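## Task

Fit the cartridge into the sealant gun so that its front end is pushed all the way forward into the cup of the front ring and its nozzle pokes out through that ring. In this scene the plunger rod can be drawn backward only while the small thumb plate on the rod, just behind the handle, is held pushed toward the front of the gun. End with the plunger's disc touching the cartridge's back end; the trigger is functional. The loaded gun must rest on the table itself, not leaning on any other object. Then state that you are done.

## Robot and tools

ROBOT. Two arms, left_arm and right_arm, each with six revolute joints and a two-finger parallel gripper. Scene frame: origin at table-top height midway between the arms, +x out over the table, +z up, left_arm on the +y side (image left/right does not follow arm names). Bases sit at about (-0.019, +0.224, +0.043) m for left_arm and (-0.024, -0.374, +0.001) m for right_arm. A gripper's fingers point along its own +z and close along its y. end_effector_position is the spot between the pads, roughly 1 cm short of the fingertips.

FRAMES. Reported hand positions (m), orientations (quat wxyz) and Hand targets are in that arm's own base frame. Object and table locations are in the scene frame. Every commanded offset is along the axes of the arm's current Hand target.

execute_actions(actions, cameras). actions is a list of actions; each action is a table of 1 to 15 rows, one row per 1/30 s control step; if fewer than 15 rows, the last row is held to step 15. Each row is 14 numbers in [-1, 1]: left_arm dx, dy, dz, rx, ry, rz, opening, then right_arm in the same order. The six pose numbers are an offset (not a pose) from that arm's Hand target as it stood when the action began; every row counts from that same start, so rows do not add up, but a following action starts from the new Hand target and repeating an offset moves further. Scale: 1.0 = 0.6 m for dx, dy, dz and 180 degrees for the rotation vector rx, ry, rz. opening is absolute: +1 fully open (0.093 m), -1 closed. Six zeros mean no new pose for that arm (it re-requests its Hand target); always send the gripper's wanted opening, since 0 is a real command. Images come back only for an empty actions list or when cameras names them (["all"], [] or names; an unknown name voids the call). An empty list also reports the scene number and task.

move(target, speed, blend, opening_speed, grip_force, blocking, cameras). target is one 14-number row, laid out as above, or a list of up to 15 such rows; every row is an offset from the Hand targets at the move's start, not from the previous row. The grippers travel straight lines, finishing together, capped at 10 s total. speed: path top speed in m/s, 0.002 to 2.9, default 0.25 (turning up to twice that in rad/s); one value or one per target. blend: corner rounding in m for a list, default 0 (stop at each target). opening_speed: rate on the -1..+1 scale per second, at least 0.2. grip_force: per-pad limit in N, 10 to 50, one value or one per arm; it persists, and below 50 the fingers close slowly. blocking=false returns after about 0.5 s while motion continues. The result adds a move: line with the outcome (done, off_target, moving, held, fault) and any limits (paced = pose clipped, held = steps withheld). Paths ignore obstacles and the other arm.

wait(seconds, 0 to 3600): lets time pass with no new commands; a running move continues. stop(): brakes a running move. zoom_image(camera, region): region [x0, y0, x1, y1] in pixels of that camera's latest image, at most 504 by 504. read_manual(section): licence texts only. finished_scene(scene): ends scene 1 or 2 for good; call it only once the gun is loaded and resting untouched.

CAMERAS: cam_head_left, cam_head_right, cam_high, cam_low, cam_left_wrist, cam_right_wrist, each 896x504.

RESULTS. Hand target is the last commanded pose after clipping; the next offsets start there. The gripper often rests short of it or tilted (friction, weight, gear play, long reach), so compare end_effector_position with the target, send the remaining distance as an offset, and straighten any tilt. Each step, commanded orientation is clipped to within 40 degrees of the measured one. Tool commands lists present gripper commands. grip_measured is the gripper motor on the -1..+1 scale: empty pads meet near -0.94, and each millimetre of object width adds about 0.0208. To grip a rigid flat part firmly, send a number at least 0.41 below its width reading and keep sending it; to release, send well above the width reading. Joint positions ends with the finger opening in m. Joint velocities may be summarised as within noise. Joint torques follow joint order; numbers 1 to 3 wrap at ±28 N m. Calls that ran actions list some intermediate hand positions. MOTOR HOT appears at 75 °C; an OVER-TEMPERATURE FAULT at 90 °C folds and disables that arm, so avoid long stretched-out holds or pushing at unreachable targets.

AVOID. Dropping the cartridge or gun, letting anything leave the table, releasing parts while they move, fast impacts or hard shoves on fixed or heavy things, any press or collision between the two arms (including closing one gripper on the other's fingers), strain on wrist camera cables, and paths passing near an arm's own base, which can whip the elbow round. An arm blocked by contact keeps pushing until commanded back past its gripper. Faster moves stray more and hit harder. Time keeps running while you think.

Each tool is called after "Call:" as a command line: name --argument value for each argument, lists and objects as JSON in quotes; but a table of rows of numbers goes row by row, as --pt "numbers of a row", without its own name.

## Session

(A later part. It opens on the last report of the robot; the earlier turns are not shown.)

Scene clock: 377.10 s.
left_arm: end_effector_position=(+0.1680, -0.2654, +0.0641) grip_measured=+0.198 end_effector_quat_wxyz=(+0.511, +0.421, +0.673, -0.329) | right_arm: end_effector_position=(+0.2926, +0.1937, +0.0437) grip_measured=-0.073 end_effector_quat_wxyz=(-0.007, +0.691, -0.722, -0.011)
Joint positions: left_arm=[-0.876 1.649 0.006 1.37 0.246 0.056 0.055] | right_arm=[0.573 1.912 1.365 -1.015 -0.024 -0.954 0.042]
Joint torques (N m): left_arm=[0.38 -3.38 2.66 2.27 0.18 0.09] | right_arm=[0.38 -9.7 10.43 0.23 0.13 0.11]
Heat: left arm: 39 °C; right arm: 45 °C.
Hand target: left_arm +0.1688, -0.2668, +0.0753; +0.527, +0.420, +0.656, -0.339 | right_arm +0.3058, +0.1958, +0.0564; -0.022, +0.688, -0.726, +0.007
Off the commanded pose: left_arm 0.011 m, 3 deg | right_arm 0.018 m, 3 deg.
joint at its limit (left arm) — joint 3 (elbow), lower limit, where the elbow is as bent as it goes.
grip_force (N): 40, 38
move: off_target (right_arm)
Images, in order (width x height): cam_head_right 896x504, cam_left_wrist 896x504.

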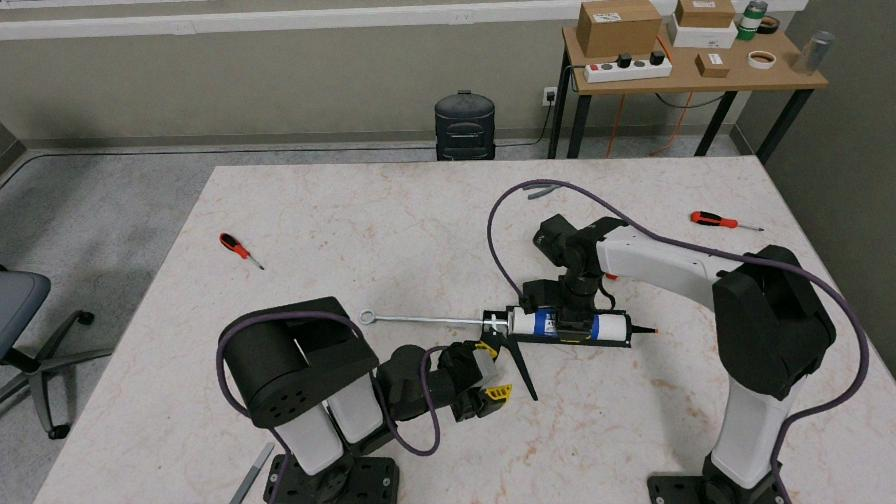

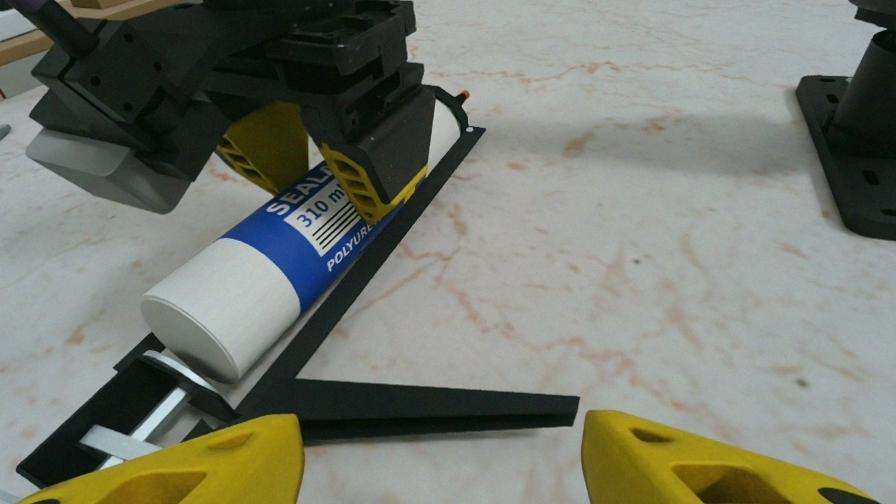

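Call:
move --target '[0,0,0,0,0,0,0.2, 0,0,0,0,0,0,0.22]' --opening_speed 0.3 --cameras '["cam_left_wrist","cam_head_right"]'

Call:
zoom_image --camera "cam_head_right" --region '[460, 260, 660, 380]'

Call:
zoom_image --camera "cam_left_wrist" --region '[80, 120, 480, 420]'

Scene clock: 380.67 s.
left_arm: end_effector_position=(+0.1680, -0.2654, +0.0641) grip_measured=+0.198 end_effector_quat_wxyz=(+0.511, +0.421, +0.673, -0.329) | right_arm: end_effector_position=(+0.3000, +0.1903, +0.0487) grip_measured=+0.218 end_effector_quat_wxyz=(-0.011, +0.689, -0.725, +0.002)
Joint positions: left_arm=[-0.876 1.649 0.006 1.37 0.246 0.056 0.055] | right_arm=[0.566 1.91 1.383 -1.021 0.001 -0.954 0.056]
Joint torques (N m): left_arm=[0.38 -3.38 2.67 2.26 0.19 0.09] | right_arm=[0.32 -9.59 9.07 0.32 0 0.09]
Heat: left arm: 39 °C; right arm: 45 °C.
Hand target: left_arm +0.1688, -0.2668, +0.0753; +0.527, +0.420, +0.656, -0.339 | right_arm +0.3058, +0.1958, +0.0564; -0.022, +0.688, -0.726, +0.007
Off the commanded pose: left_arm 0.011 m, 3 deg | right_arm 0.011 m, 1 deg.
joint at its limit (left arm) — joint 3 (elbow), lower limit, where the elbow is as bent as it goes.
grip_force (N): 40, 38
move: done
Images, in order (width x height): cam_head_right 896x504, cam_left_wrist 896x504.

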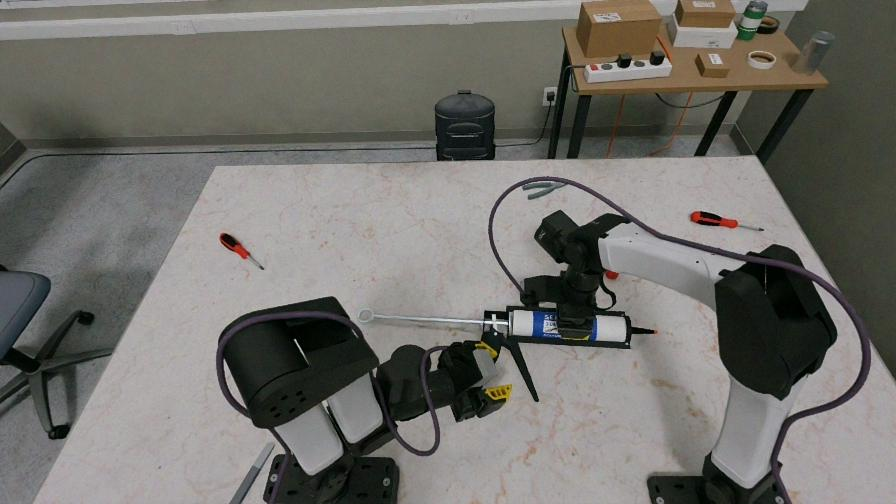

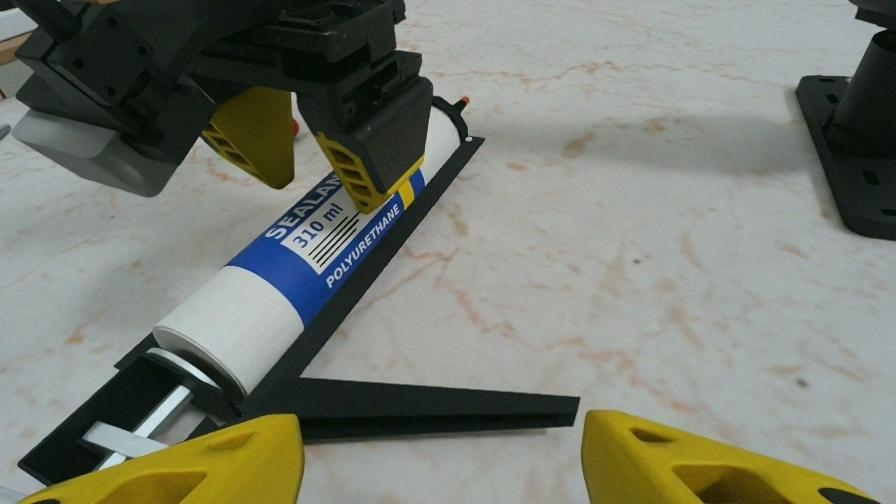

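Scaled by 2.520.

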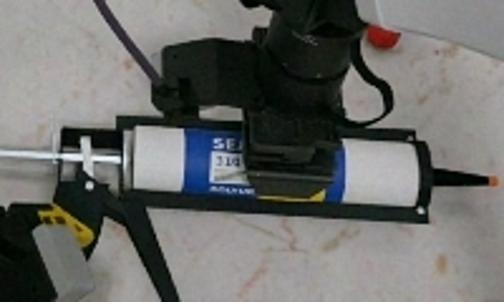

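Scaled by 1.260.

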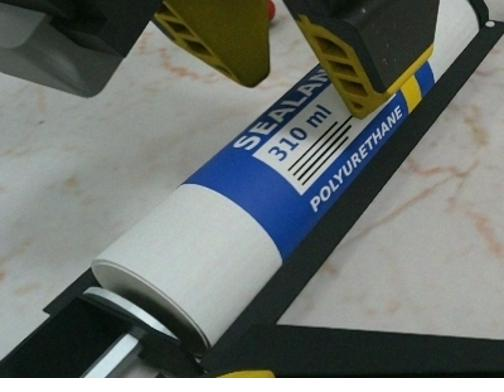

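Call:
move --target '[0,0,0,0,0,0,0.2, 0,0,-0.12,0,0,0,0.3]' --speed 0.12 --cameras '["all"]'

Call:
zoom_image --camera "cam_head_right" --region '[460, 260, 660, 380]'

Call:
zoom_image --camera "cam_left_wrist" --region '[0, 280, 300, 500]'

Call:
zoom_image --camera "cam_left_wrist" --region '[380, 60, 520, 160]'

Scene clock: 383.53 s.
left_arm: end_effector_position=(+0.1680, -0.2654, +0.0641) grip_measured=+0.198 end_effector_quat_wxyz=(+0.511, +0.421, +0.673, -0.329) | right_arm: end_effector_position=(+0.2984, +0.1893, +0.1124) grip_measured=+0.298 end_effector_quat_wxyz=(+0.001, +0.688, -0.726, +0.000)
Joint positions: left_arm=[-0.876 1.649 0.006 1.37 0.246 0.056 0.055] | right_arm=[0.566 1.886 1.607 -1.294 0.001 -0.952 0.059]
Joint torques (N m): left_arm=[0.38 -3.37 2.63 2.26 0.18 0.09] | right_arm=[0.4 -11.4 9.37 0.28 0.02 0.09]
Heat: left arm: 39 °C; right arm: 45 °C.
Hand target: left_arm +0.1688, -0.2668, +0.0753; +0.527, +0.420, +0.656, -0.339 | right_arm +0.3029, +0.1943, +0.1283; -0.022, +0.688, -0.726, +0.007
Off the commanded pose: left_arm 0.011 m, 3 deg | right_arm 0.017 m, 3 deg.
joint at its limit (left arm) — joint 3 (elbow), lower limit, where the elbow is as bent as it goes.
grip_force (N): 40, 38
move: off_target (right_arm)

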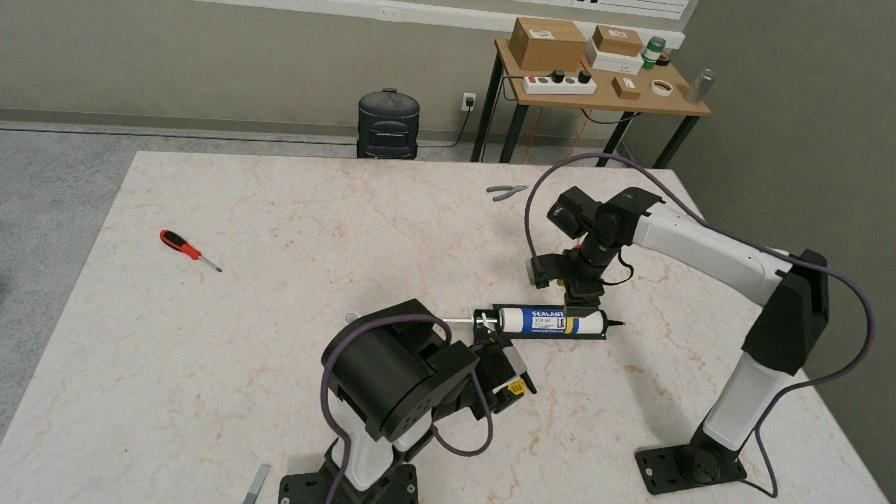

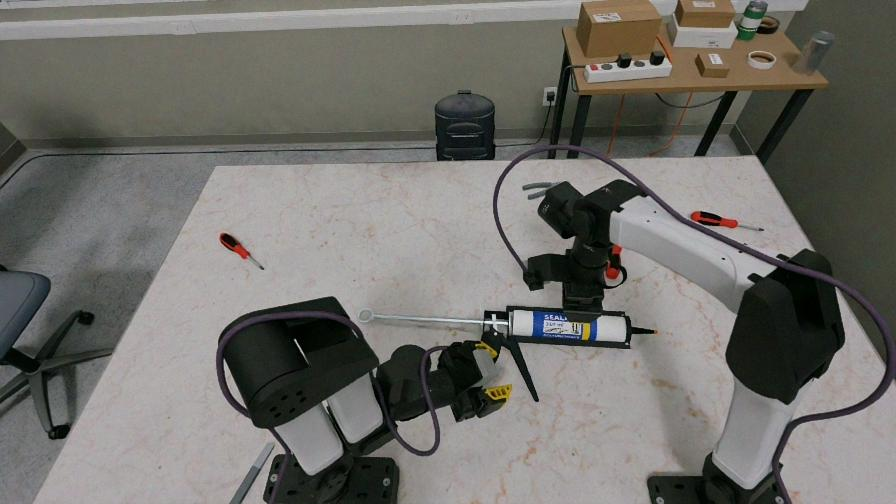

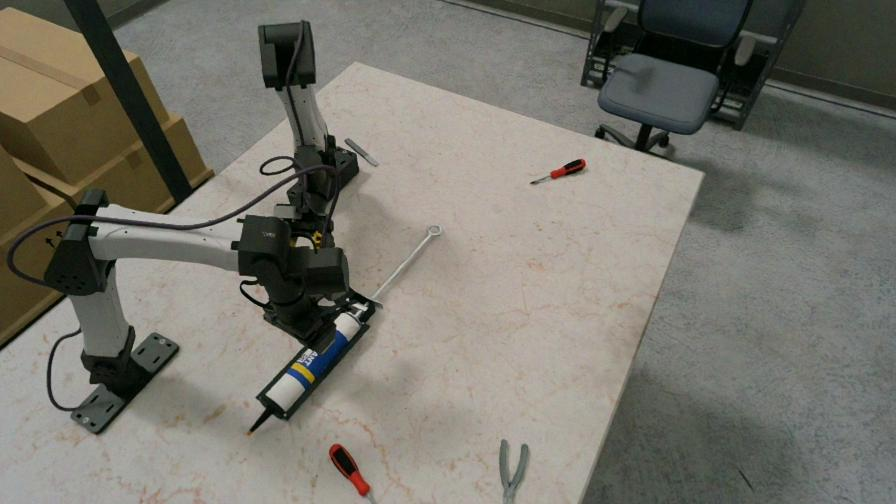

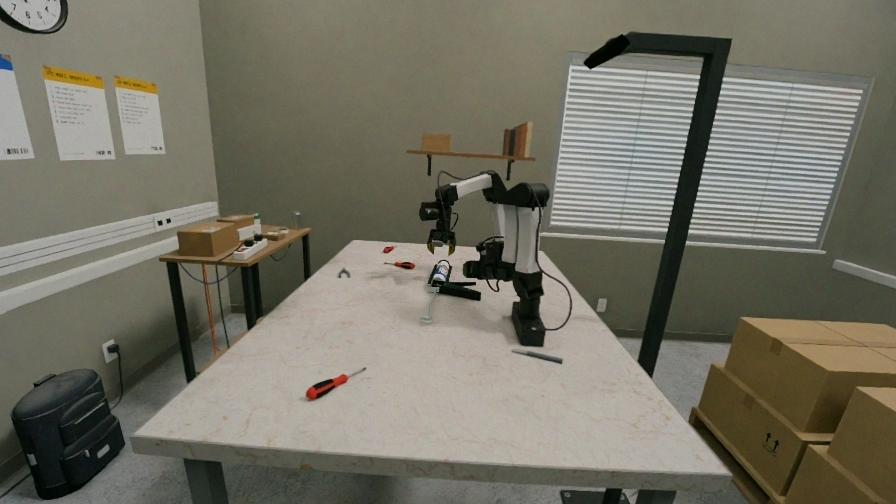

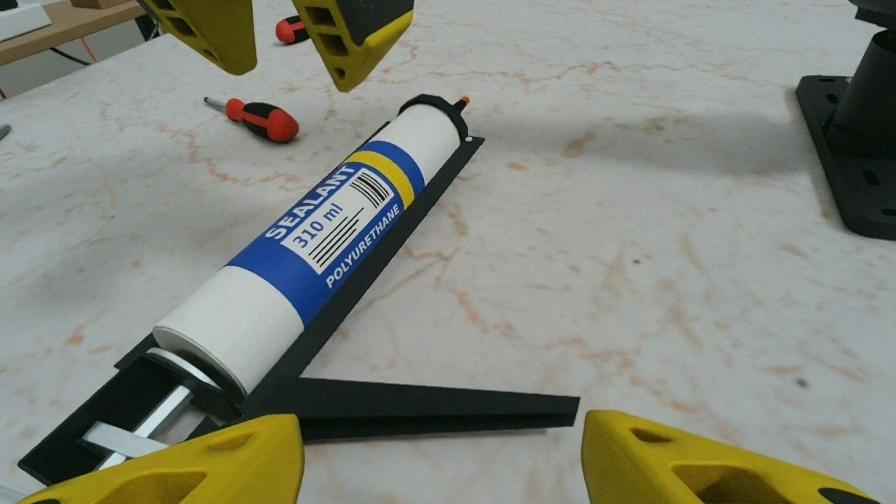

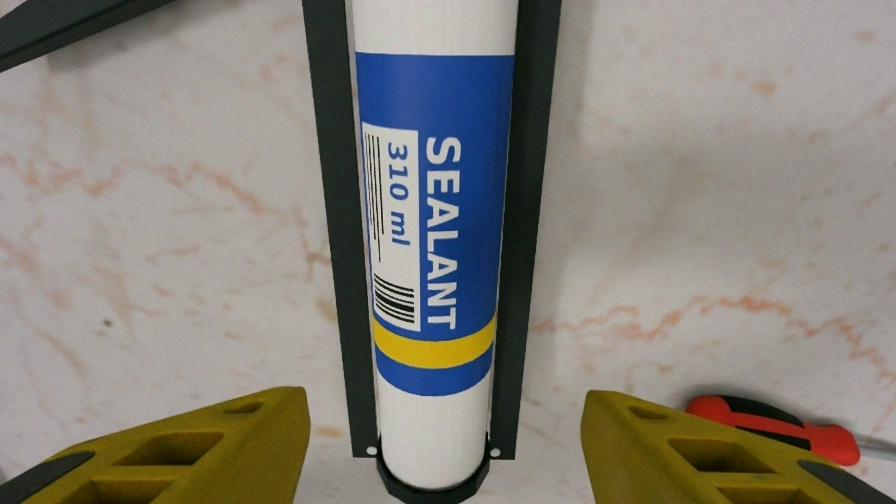

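Scaled by 2.520.

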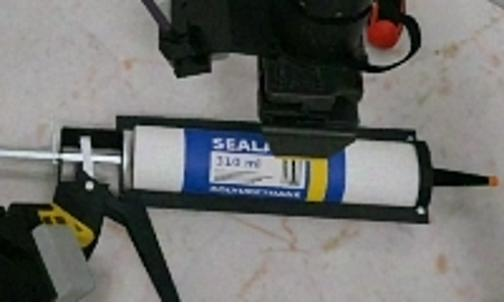

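Scaled by 1.680.

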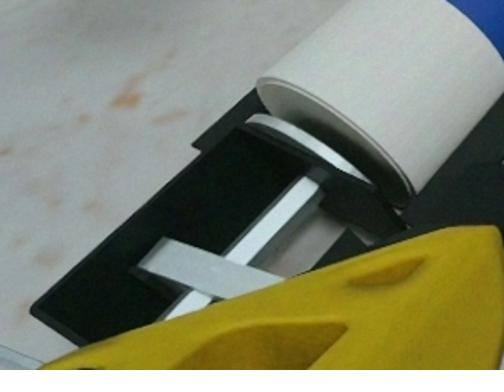

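Scaled by 3.600.

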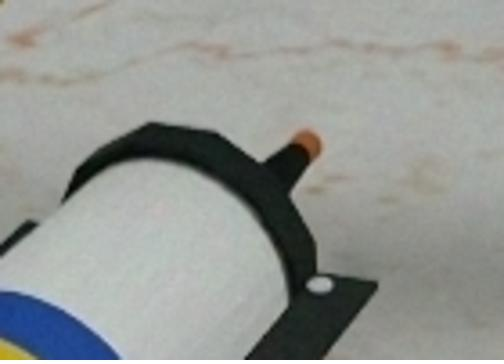

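Call:
zoom_image --camera "cam_high" --region '[230, 200, 460, 440]'

Call:
zoom_image --camera "cam_low" --region '[390, 220, 510, 340]'

Scaled by 2.100.

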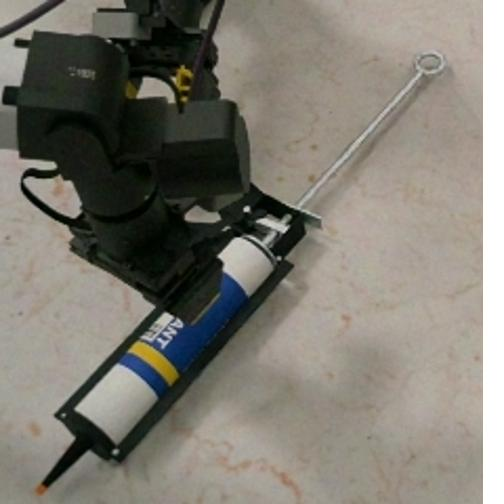

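Scaled by 4.200.

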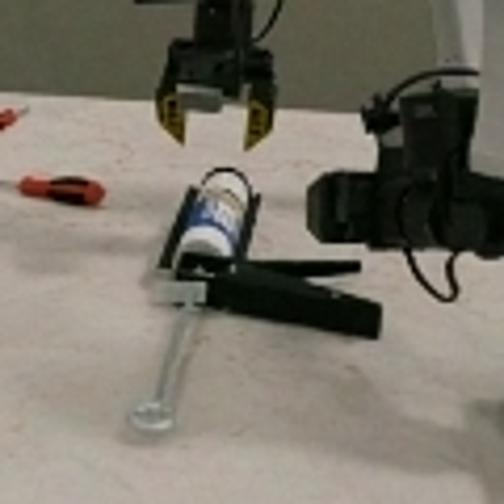

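Call:
move --target '[0,0,0,0,0,0,0.2, 0.2,0,-0.1,0,0,0,0.3]' --speed 0.25

Call:
move --pt "-0.15 0 0 0 0 0 0.2 0 0 0 0 0 0 0.3" --speed 0.2 --cameras '["cam_left_wrist","cam_head_right"]'

Scene clock: 388.47 s.
left_arm: end_effector_position=(+0.1680, -0.2654, +0.0641) grip_measured=+0.198 end_effector_quat_wxyz=(+0.511, +0.421, +0.673, -0.329) | right_arm: end_effector_position=(+0.2921, +0.0715, +0.1718) grip_measured=+0.298 end_effector_quat_wxyz=(-0.001, +0.682, -0.731, +0.001)
Joint positions: left_arm=[-0.876 1.649 0.006 1.37 0.246 0.056 0.055] | right_arm=[0.24 1.688 1.601 -1.481 0.001 -1.261 0.059]
Joint torques (N m): left_arm=[0.36 -3.4 2.67 2.27 0.18 0.09] | right_arm=[-0.47 -9.44 8.81 0.24 -0.14 -0.19]
Heat: left arm: 39 °C; right arm: 45 °C.
Hand target: left_arm +0.1688, -0.2668, +0.0753; +0.527, +0.420, +0.656, -0.339 | right_arm +0.2941, +0.0733, +0.1856; -0.022, +0.688, -0.726, +0.007
Off the commanded pose: left_arm 0.011 m, 3 deg | right_arm 0.014 m, 3 deg.
joint at its limit (left arm) — joint 3 (elbow), lower limit, where the elbow is as bent as it goes.
grip_force (N): 40, 38
move: off_target (right_arm)

Scene clock: 390.73 s.
left_arm: end_effector_position=(+0.1763, -0.2777, +0.1440) grip_measured=+0.198 end_effector_quat_wxyz=(+0.512, +0.416, +0.673, -0.336) | right_arm: end_effector_position=(+0.2921, +0.0715, +0.1718) grip_measured=+0.298 end_effector_quat_wxyz=(-0.001, +0.682, -0.731, +0.001)
Joint positions: left_arm=[-0.88 1.027 0.225 0.541 0.246 0.037 0.055] | right_arm=[0.24 1.688 1.601 -1.481 0.001 -1.261 0.059]
Joint torques (N m): left_arm=[-0.84 -3.23 10.88 1.64 -0.07 0.11] | right_arm=[-0.55 -9.43 8.88 0.25 -0.15 -0.19]
Heat: left arm: 39 °C; right arm: 45 °C.
Hand target: left_arm +0.1771, -0.2841, +0.1633; +0.527, +0.420, +0.656, -0.339 | right_arm +0.2941, +0.0733, +0.1856; -0.022, +0.688, -0.726, +0.007
Off the commanded pose: left_arm 0.020 m, 3 deg | right_arm 0.014 m, 3 deg.
grip_force (N): 40, 38
move: off_target (left_arm)
Images, in order (width x height): cam_head_right 896x504, cam_left_wrist 896x504.

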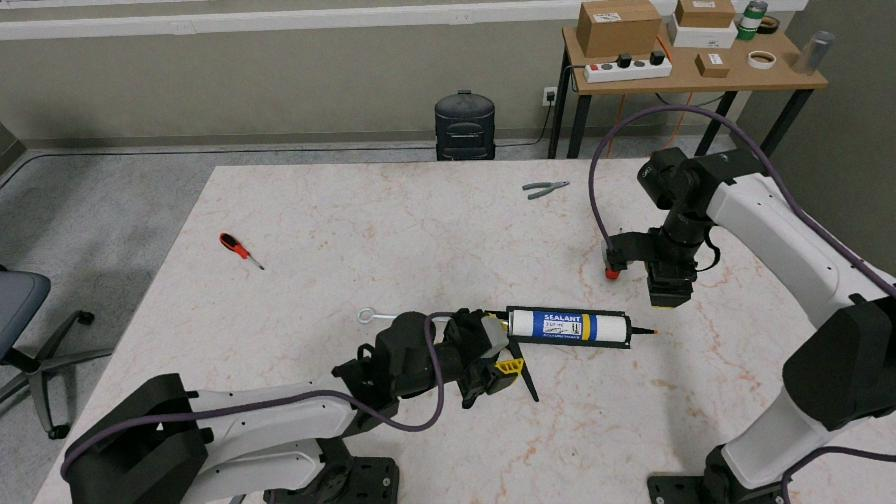

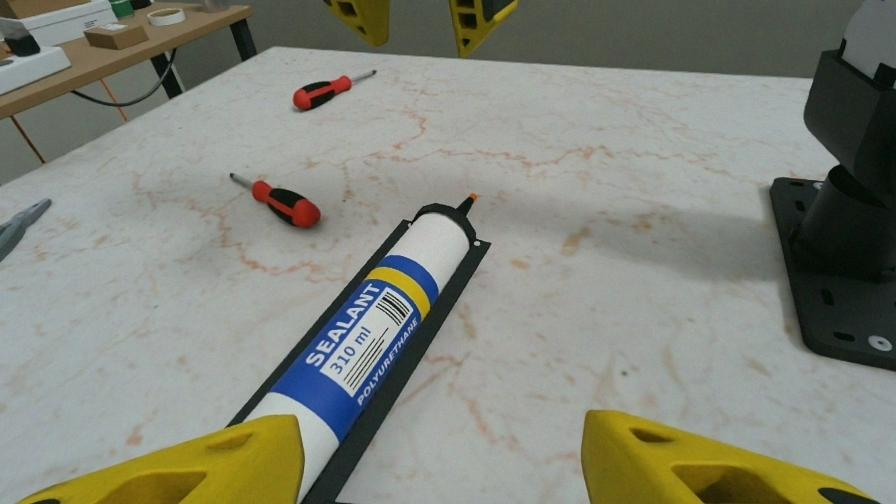

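Call:
move --target '[-0.036,0.038,0.01,-0.2276,0.3873,-0.2820,0.2, 0,0,0,0,0,0,0.3]' --speed 0.3 --cameras '["cam_left_wrist","cam_head_right"]'

Scene clock: 395.63 s.
left_arm: end_effector_position=(+0.2003, -0.2789, +0.1770) grip_measured=+0.198 end_effector_quat_wxyz=(-0.002, +0.047, +0.999, +0.010) | right_arm: end_effector_position=(+0.2921, +0.0715, +0.1718) grip_measured=+0.298 end_effector_quat_wxyz=(-0.001, +0.682, -0.731, +0.001)
Joint positions: left_arm=[-0.952 1.885 1.864 -1.568 -0.009 -0.858 0.055] | right_arm=[0.24 1.688 1.601 -1.481 0.001 -1.261 0.059]
Joint torques (N m): left_arm=[0.35 -7.51 9.52 0.23 0.05 -0.06] | right_arm=[-0.5 -9.47 8.88 0.24 -0.14 -0.18]
Heat: left arm: 40 °C; right arm: 45 °C.
Hand target: left_arm +0.2022, -0.2841, +0.1830; +0.000, +0.040, +0.999, -0.001 | right_arm +0.2941, +0.0733, +0.1856; -0.022, +0.688, -0.726, +0.007
Off the commanded pose: left_arm 0.008 m, 1 deg | right_arm 0.014 m, 3 deg.
grip_force (N): 40, 38
move: done
Images, in order (width x height): cam_head_right 896x504, cam_left_wrist 896x504.

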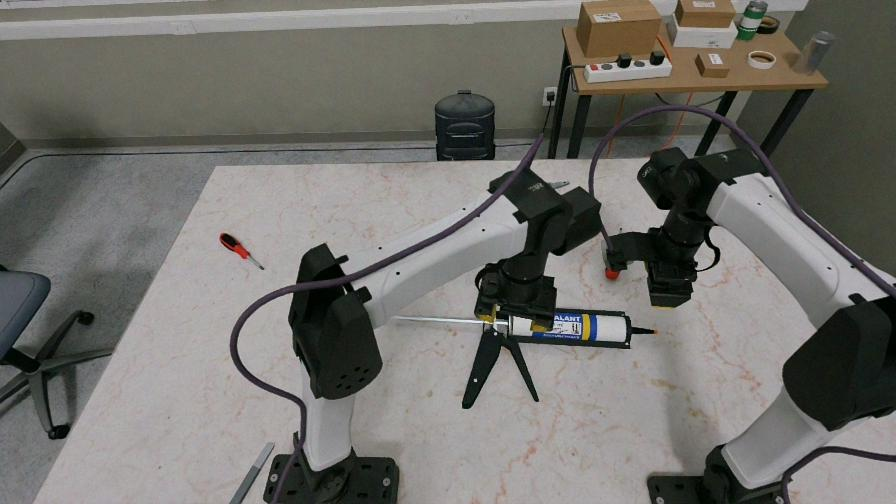

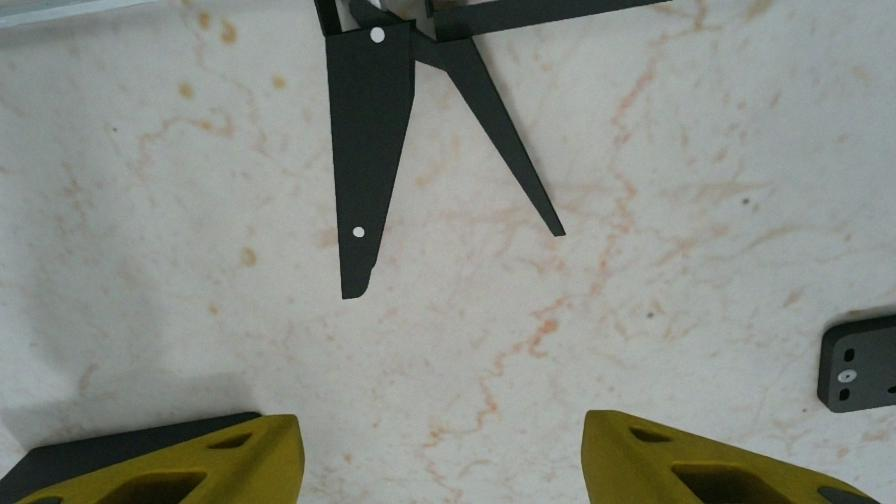

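Call:
move --target '[-0.131,0.178,0.093,0,0,0.489,0.2, 0,0,0,0,0,0,0.3]' --speed 0.3 --cameras '["cam_left_wrist","cam_head_right"]'

Scene clock: 401.70 s.
left_arm: end_effector_position=(+0.2876, -0.1806, +0.1159) grip_measured=+0.198 end_effector_quat_wxyz=(-0.028, +0.719, +0.694, +0.002) | right_arm: end_effector_position=(+0.2921, +0.0715, +0.1718) grip_measured=+0.298 end_effector_quat_wxyz=(-0.001, +0.682, -0.731, +0.001)
Joint positions: left_arm=[-0.569 1.88 1.612 -1.356 -0.017 1.036 0.055] | right_arm=[0.24 1.688 1.601 -1.481 0.001 -1.261 0.059]
Joint torques (N m): left_arm=[0.38 -11.25 5.5 0.4 0.12 0.14] | right_arm=[-0.46 -9.46 8.85 0.24 -0.13 -0.18]
Heat: left arm: 40 °C; right arm: 45 °C.
Hand target: left_arm +0.2891, -0.1840, +0.1271; +0.000, +0.723, +0.691, +0.000 | right_arm +0.2941, +0.0733, +0.1856; -0.022, +0.688, -0.726, +0.007
Off the commanded pose: left_arm 0.012 m, 3 deg | right_arm 0.014 m, 3 deg.
grip_force (N): 40, 38
move: off_target (left_arm)
Images, in order (width x height): cam_head_right 896x504, cam_left_wrist 896x504.

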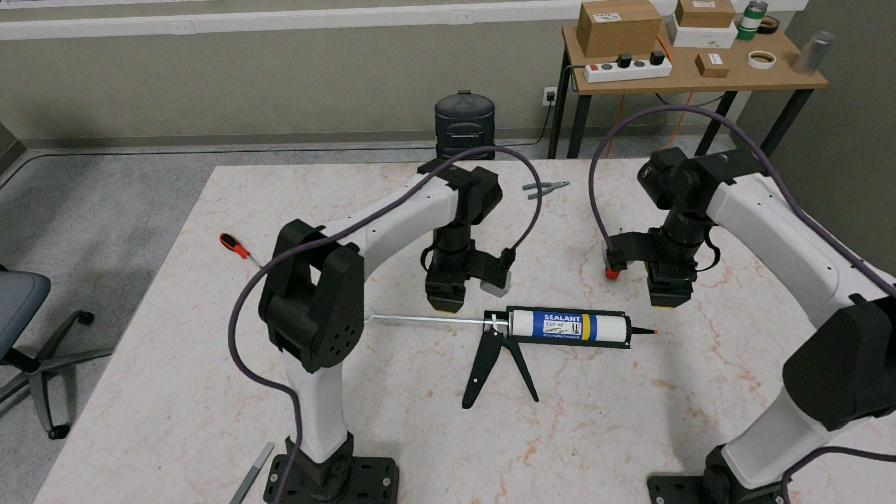

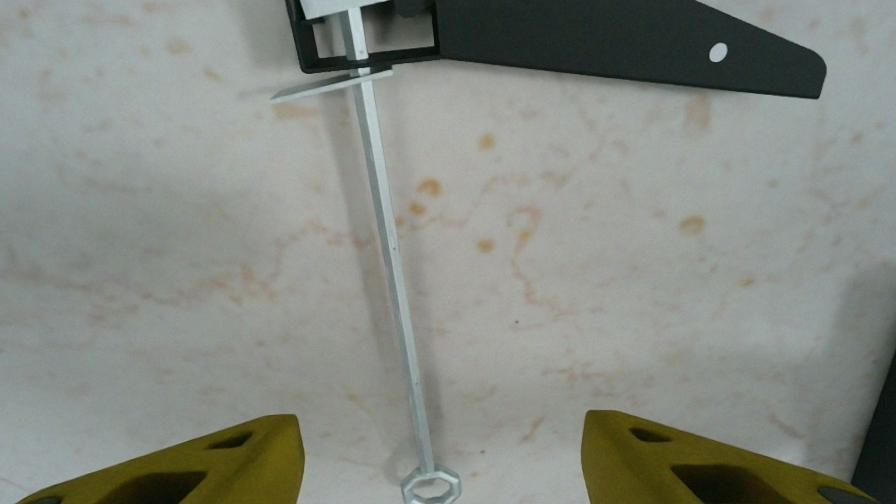

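Call:
move --target '[0,0.02,0.1,0,0,0,0.2, 0,0,0,0,0,0,0.3]' --speed 0.2 --cameras '["cam_left_wrist","cam_head_left"]'

Scene clock: 404.37 s.
left_arm: end_effector_position=(+0.2986, -0.1819, +0.0707) grip_measured=+0.198 end_effector_quat_wxyz=(-0.006, +0.720, +0.694, +0.007) | right_arm: end_effector_position=(+0.2921, +0.0715, +0.1718) grip_measured=+0.298 end_effector_quat_wxyz=(-0.001, +0.682, -0.731, +0.001)
Joint positions: left_arm=[-0.555 1.897 1.456 -1.138 -0.017 1.053 0.055] | right_arm=[0.24 1.688 1.601 -1.481 0.001 -1.261 0.059]
Joint torques (N m): left_arm=[0.4 -7.79 5.52 0.5 0.12 0.11] | right_arm=[-0.43 -9.44 8.88 0.26 -0.13 -0.17]
Heat: left arm: 40 °C; right arm: 45 °C.
Hand target: left_arm +0.3010, -0.1846, +0.0671; +0.000, +0.723, +0.691, +0.000 | right_arm +0.2941, +0.0733, +0.1856; -0.022, +0.688, -0.726, +0.007
Off the commanded pose: left_arm 0.005 m, 1 deg | right_arm 0.014 m, 3 deg.
grip_force (N): 40, 38
move: done
Images, in order (width x height): cam_head_left 896x504, cam_left_wrist 896x504.

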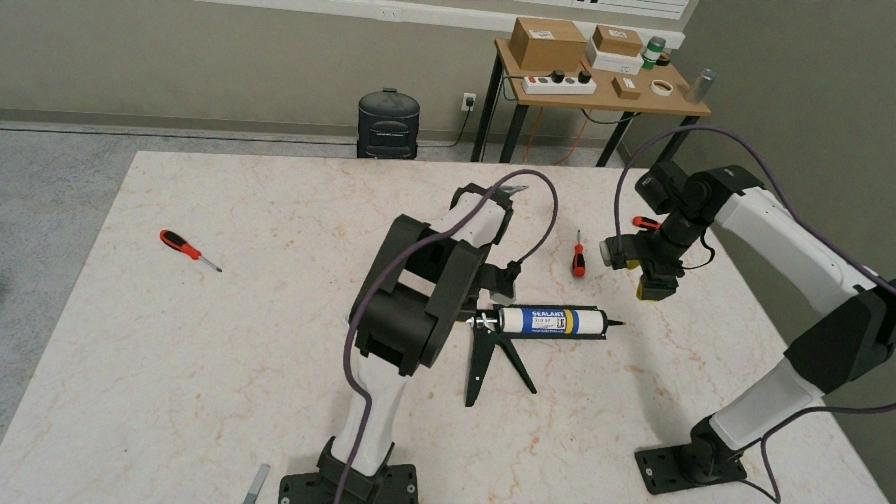

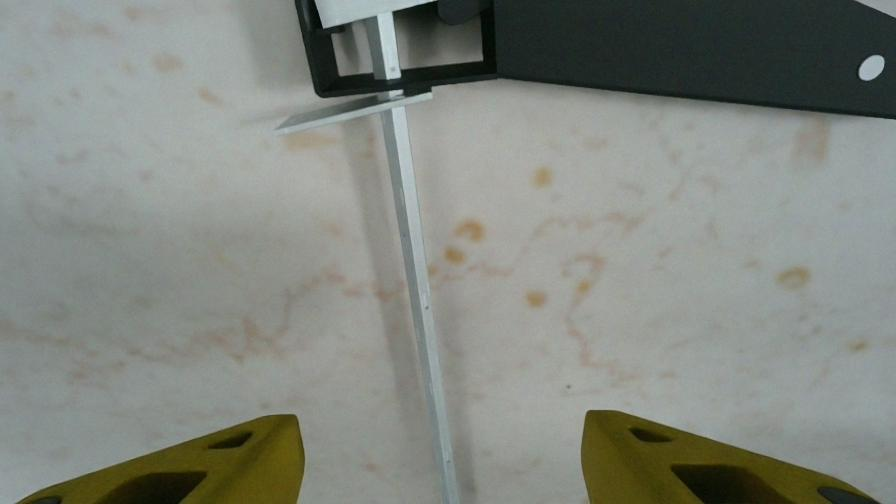

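Call:
move --target '[0,0,0.05,0,0,-0.037,0.2, 0,0,0,0,0,0,0.3]' --speed 0.2 --cameras '["cam_left_wrist"]'

Scene clock: 408.70 s.
left_arm: end_effector_position=(+0.2985, -0.1818, +0.0397) grip_measured=+0.198 end_effector_quat_wxyz=(-0.008, +0.685, +0.729, +0.007) | right_arm: end_effector_position=(+0.2921, +0.0715, +0.1718) grip_measured=+0.298 end_effector_quat_wxyz=(-0.001, +0.682, -0.731, +0.001)
Joint positions: left_arm=[-0.555 1.931 1.374 -1.028 -0.017 0.953 0.055] | right_arm=[0.24 1.688 1.601 -1.481 0.001 -1.261 0.059]
Joint torques (N m): left_arm=[0.43 -7.99 5.33 0.5 0.12 -0.04] | right_arm=[-0.49 -9.5 8.81 0.24 -0.12 -0.17]
Heat: left arm: 40 °C; right arm: 44 °C.
Hand target: left_arm +0.3010, -0.1846, +0.0371; +0.000, +0.682, +0.732, -0.001 | right_arm +0.2941, +0.0733, +0.1856; -0.022, +0.688, -0.726, +0.007
Off the commanded pose: left_arm 0.005 m, 1 deg | right_arm 0.014 m, 3 deg.
grip_force (N): 40, 38
move: done

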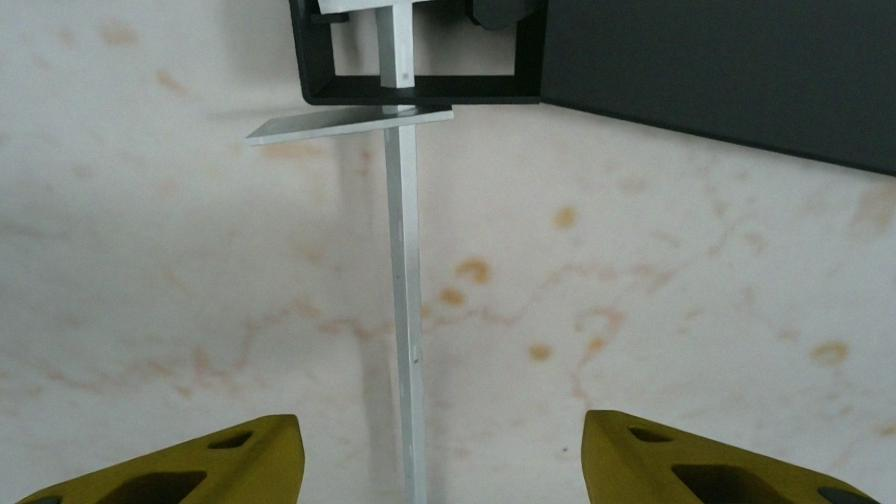

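Call:
move --target '[0,0.0133,0.045,0,0,0,0.2, 0,0,0,0,0,0,0.3]' --speed 0.2 --cameras '["cam_left_wrist"]'

Scene clock: 410.23 s.
left_arm: end_effector_position=(+0.3055, -0.1804, +0.0122) grip_measured=+0.198 end_effector_quat_wxyz=(-0.010, +0.680, +0.733, +0.006) | right_arm: end_effector_position=(+0.2921, +0.0715, +0.1718) grip_measured=+0.298 end_effector_quat_wxyz=(-0.001, +0.682, -0.731, +0.001)
Joint positions: left_arm=[-0.541 1.989 1.341 -0.939 -0.017 0.953 0.055] | right_arm=[0.24 1.688 1.601 -1.481 0.001 -1.261 0.059]
Joint torques (N m): left_arm=[0.39 -8.21 5.6 0.48 0.12 0.1] | right_arm=[-0.53 -9.43 8.8 0.25 -0.12 -0.18]
Heat: left arm: 40 °C; right arm: 44 °C.
Hand target: left_arm +0.3090, -0.1841, +0.0101; +0.000, +0.682, +0.732, -0.001 | right_arm +0.2941, +0.0733, +0.1856; -0.022, +0.688, -0.726, +0.007
Off the commanded pose: left_arm 0.006 m, 1 deg | right_arm 0.014 m, 3 deg.
grip_force (N): 40, 38
move: done

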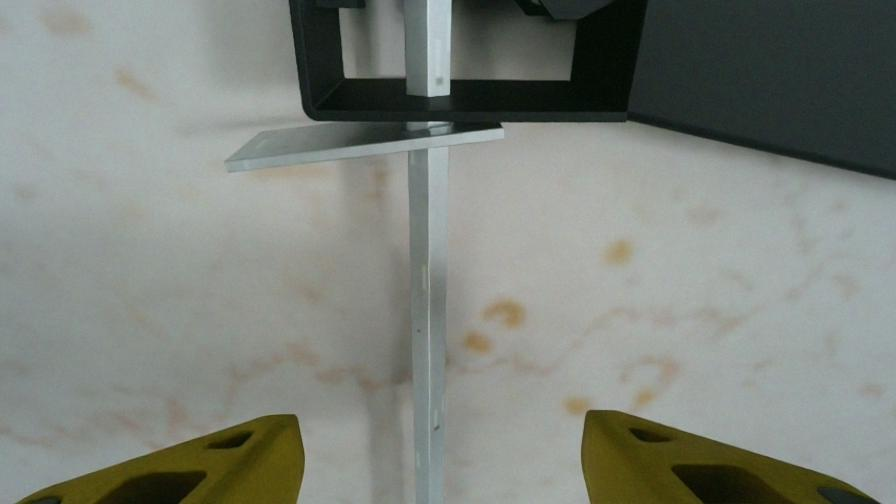

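Call:
move --target '[0,0.005,0.042,0,0,0,0.2, 0,0,0,0,0,0,0.3]' --speed 0.1 --cameras '["cam_left_wrist"]'

Scene clock: 412.17 s.
left_arm: end_effector_position=(+0.3084, -0.1821, -0.0122) grip_measured=+0.198 end_effector_quat_wxyz=(-0.008, +0.680, +0.733, +0.007) | right_arm: end_effector_position=(+0.2921, +0.0715, +0.1718) grip_measured=+0.298 end_effector_quat_wxyz=(-0.001, +0.682, -0.731, +0.001)
Joint positions: left_arm=[-0.541 2.038 1.307 -0.853 -0.017 0.955 0.055] | right_arm=[0.24 1.688 1.601 -1.481 0.001 -1.261 0.059]
Joint torques (N m): left_arm=[0.43 -8.35 5.27 0.51 0.12 0.11] | right_arm=[-0.49 -9.42 8.87 0.24 -0.12 -0.19]
Heat: left arm: 40 °C; right arm: 44 °C.
Hand target: left_arm +0.3120, -0.1839, -0.0151; +0.000, +0.682, +0.732, -0.001 | right_arm +0.2941, +0.0733, +0.1856; -0.022, +0.688, -0.726, +0.007
Off the commanded pose: left_arm 0.005 m, 1 deg | right_arm 0.014 m, 3 deg.
grip_force (N): 40, 38
move: done

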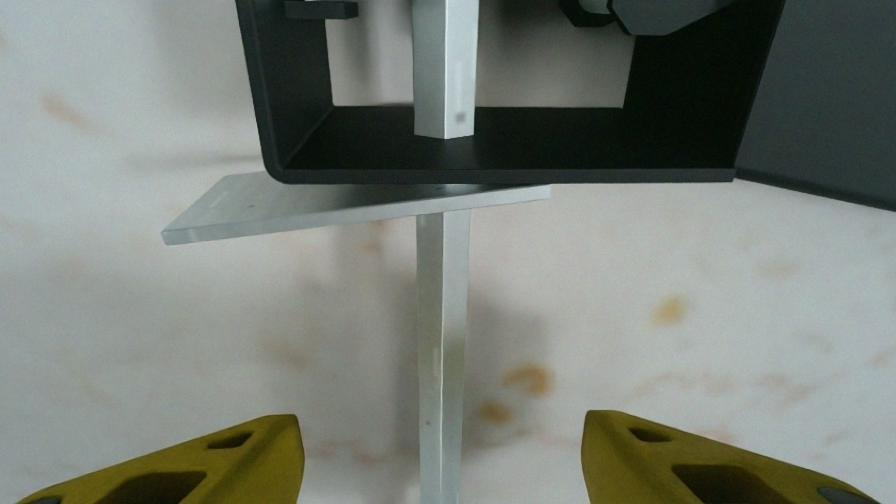

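Call:
move --target '[0,0,0.0167,0,0,0,0.2, 0,0,0,0,0,0,0.3]' --speed 0.06 --cameras '["cam_left_wrist"]'

Scene clock: 414.00 s.
left_arm: end_effector_position=(+0.3088, -0.1824, -0.0219) grip_measured=+0.198 end_effector_quat_wxyz=(-0.008, +0.680, +0.733, +0.007) | right_arm: end_effector_position=(+0.2921, +0.0715, +0.1718) grip_measured=+0.298 end_effector_quat_wxyz=(-0.001, +0.682, -0.731, +0.001)
Joint positions: left_arm=[-0.541 2.057 1.292 -0.818 -0.017 0.955 0.055] | right_arm=[0.24 1.688 1.601 -1.481 0.001 -1.261 0.059]
Joint torques (N m): left_arm=[0.4 -8.38 5.04 0.5 0.11 0.12] | right_arm=[-0.47 -9.51 8.87 0.24 -0.14 -0.19]
Heat: left arm: 40 °C; right arm: 44 °C.
Hand target: left_arm +0.3120, -0.1839, -0.0251; +0.000, +0.682, +0.732, -0.001 | right_arm +0.2941, +0.0733, +0.1856; -0.022, +0.688, -0.726, +0.007
Off the commanded pose: left_arm 0.005 m, 1 deg | right_arm 0.014 m, 3 deg.
grip_force (N): 40, 38
move: done

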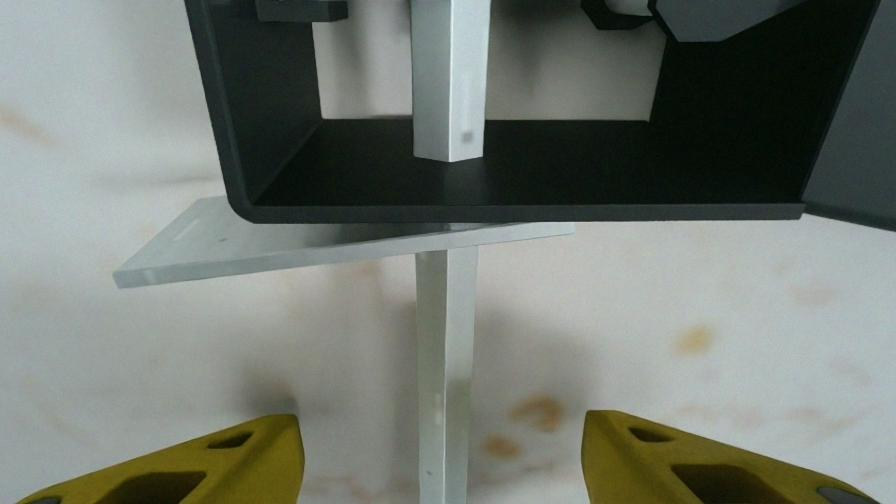

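Call:
move --target '[0,0,0,0,0,0,-1, 0,0,0,0,0,0,0.3]' --cameras '["cam_left_wrist","cam_head_right"]'

Call:
zoom_image --camera "cam_head_right" --region '[460, 260, 660, 380]'

Scene clock: 417.37 s.
left_arm: end_effector_position=(+0.3085, -0.1829, -0.0219) grip_measured=-0.883 end_effector_quat_wxyz=(-0.008, +0.688, +0.726, +0.007) | right_arm: end_effector_position=(+0.2921, +0.0715, +0.1718) grip_measured=+0.298 end_effector_quat_wxyz=(-0.001, +0.682, -0.731, +0.001)
Joint positions: left_arm=[-0.543 2.057 1.292 -0.818 -0.017 0.973 0.003] | right_arm=[0.24 1.688 1.601 -1.481 0.001 -1.261 0.059]
Joint torques (N m): left_arm=[0.42 -8.36 5.01 0.5 0.11 0.01] | right_arm=[-0.49 -9.4 8.84 0.25 -0.13 -0.17]
Heat: left arm: 40 °C; right arm: 44 °C.
Hand target: left_arm +0.3120, -0.1839, -0.0251; +0.000, +0.682, +0.732, -0.001 | right_arm +0.2941, +0.0733, +0.1856; -0.022, +0.688, -0.726, +0.007
Off the commanded pose: left_arm 0.005 m, 2 deg | right_arm 0.014 m, 3 deg.
grip_force (N): 40, 38
move: done
Images, in order (width x height): cam_head_right 896x504, cam_left_wrist 896x504.

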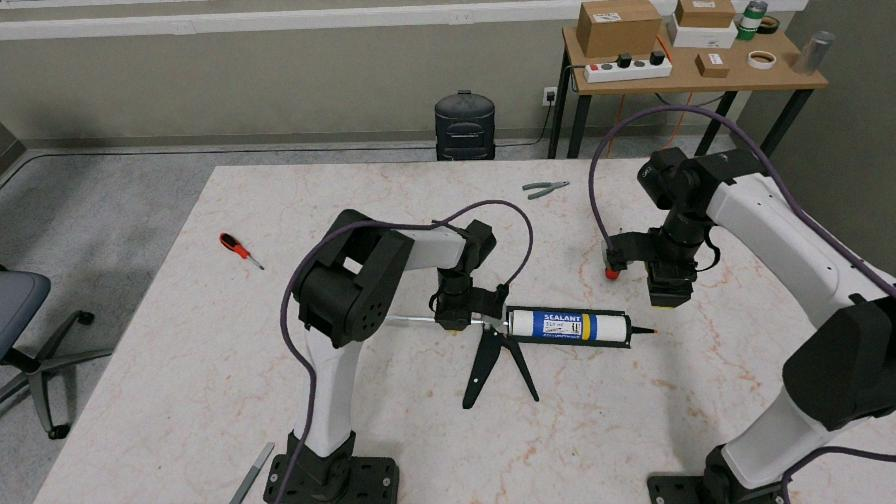

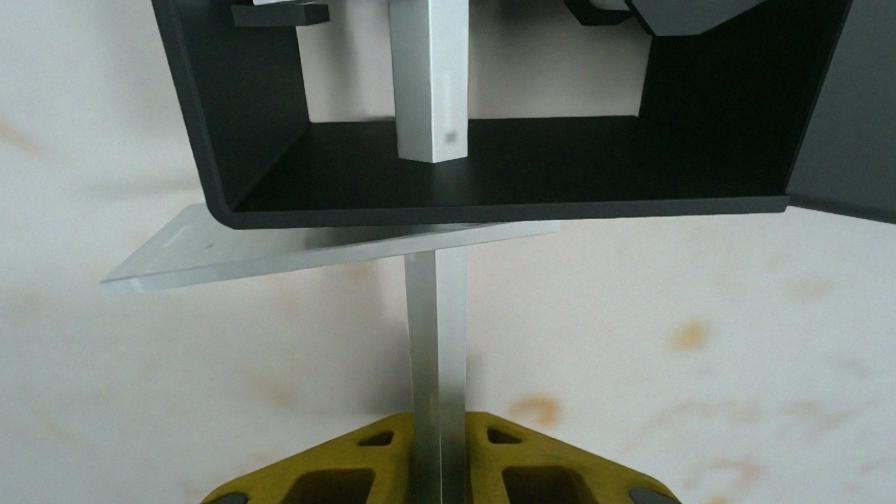

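Scaled by 2.520.

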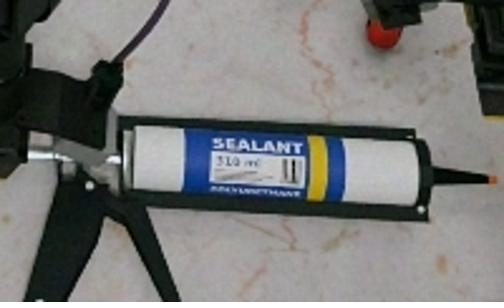

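Call:
move --target '[-0.02,0,0,0,0,0,-1, 0,0,0,0,0,0,0.3]' --speed 0.03 --cameras '["cam_left_wrist","cam_head_right"]'

Call:
zoom_image --camera "cam_head_right" --region '[460, 260, 660, 380]'

Scene clock: 418.97 s.
left_arm: end_effector_position=(+0.3076, -0.1829, -0.0222) grip_measured=-0.884 end_effector_quat_wxyz=(-0.011, +0.685, +0.728, +0.006) | right_arm: end_effector_position=(+0.2921, +0.0715, +0.1718) grip_measured=+0.298 end_effector_quat_wxyz=(-0.001, +0.682, -0.731, +0.001)
Joint positions: left_arm=[-0.544 2.06 1.295 -0.824 -0.017 0.966 0.003] | right_arm=[0.24 1.688 1.601 -1.481 0.001 -1.261 0.059]
Joint torques (N m): left_arm=[-1.07 -7.01 8.23 0.43 0.12 -0.17] | right_arm=[-0.53 -9.43 8.81 0.24 -0.14 -0.18]
Heat: left arm: 40 °C; right arm: 44 °C.
Hand target: left_arm +0.3128, -0.1959, -0.0251; +0.000, +0.682, +0.732, -0.001 | right_arm +0.2941, +0.0733, +0.1856; -0.022, +0.688, -0.726, +0.007
Off the commanded pose: left_arm 0.014 m, 2 deg | right_arm 0.014 m, 3 deg.
grip_force (N): 40, 38
move: off_target (left_arm)
Images, in order (width x height): cam_head_right 896x504, cam_left_wrist 896x504.

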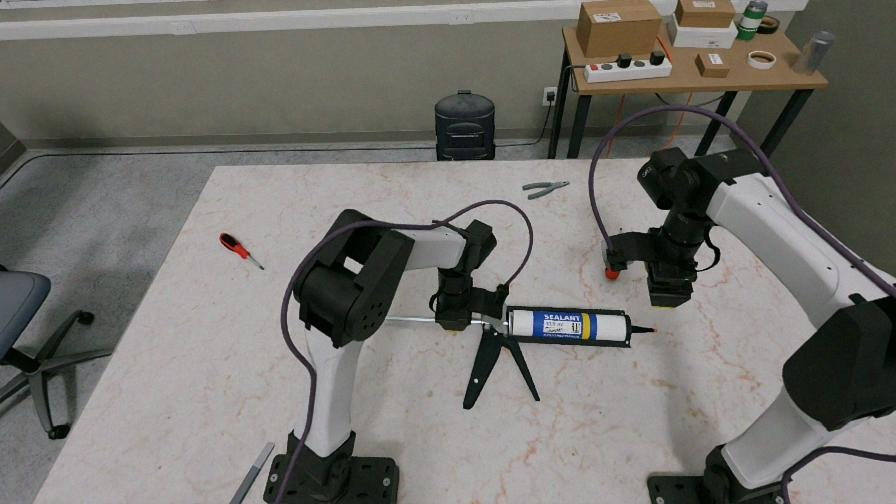

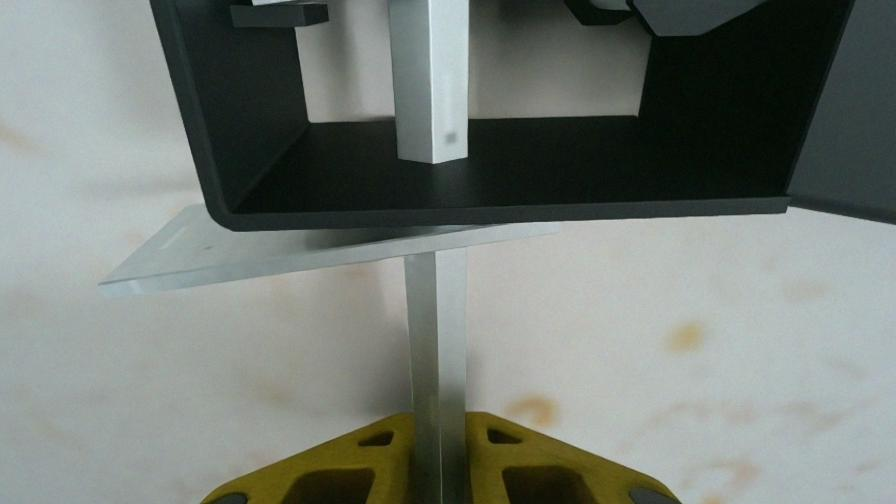

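Scaled by 2.520.

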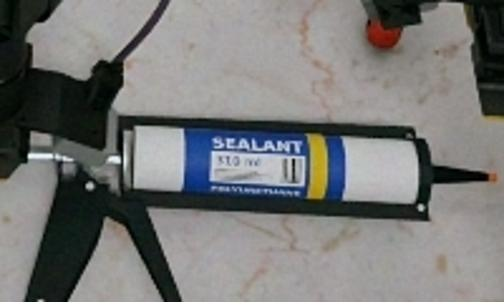

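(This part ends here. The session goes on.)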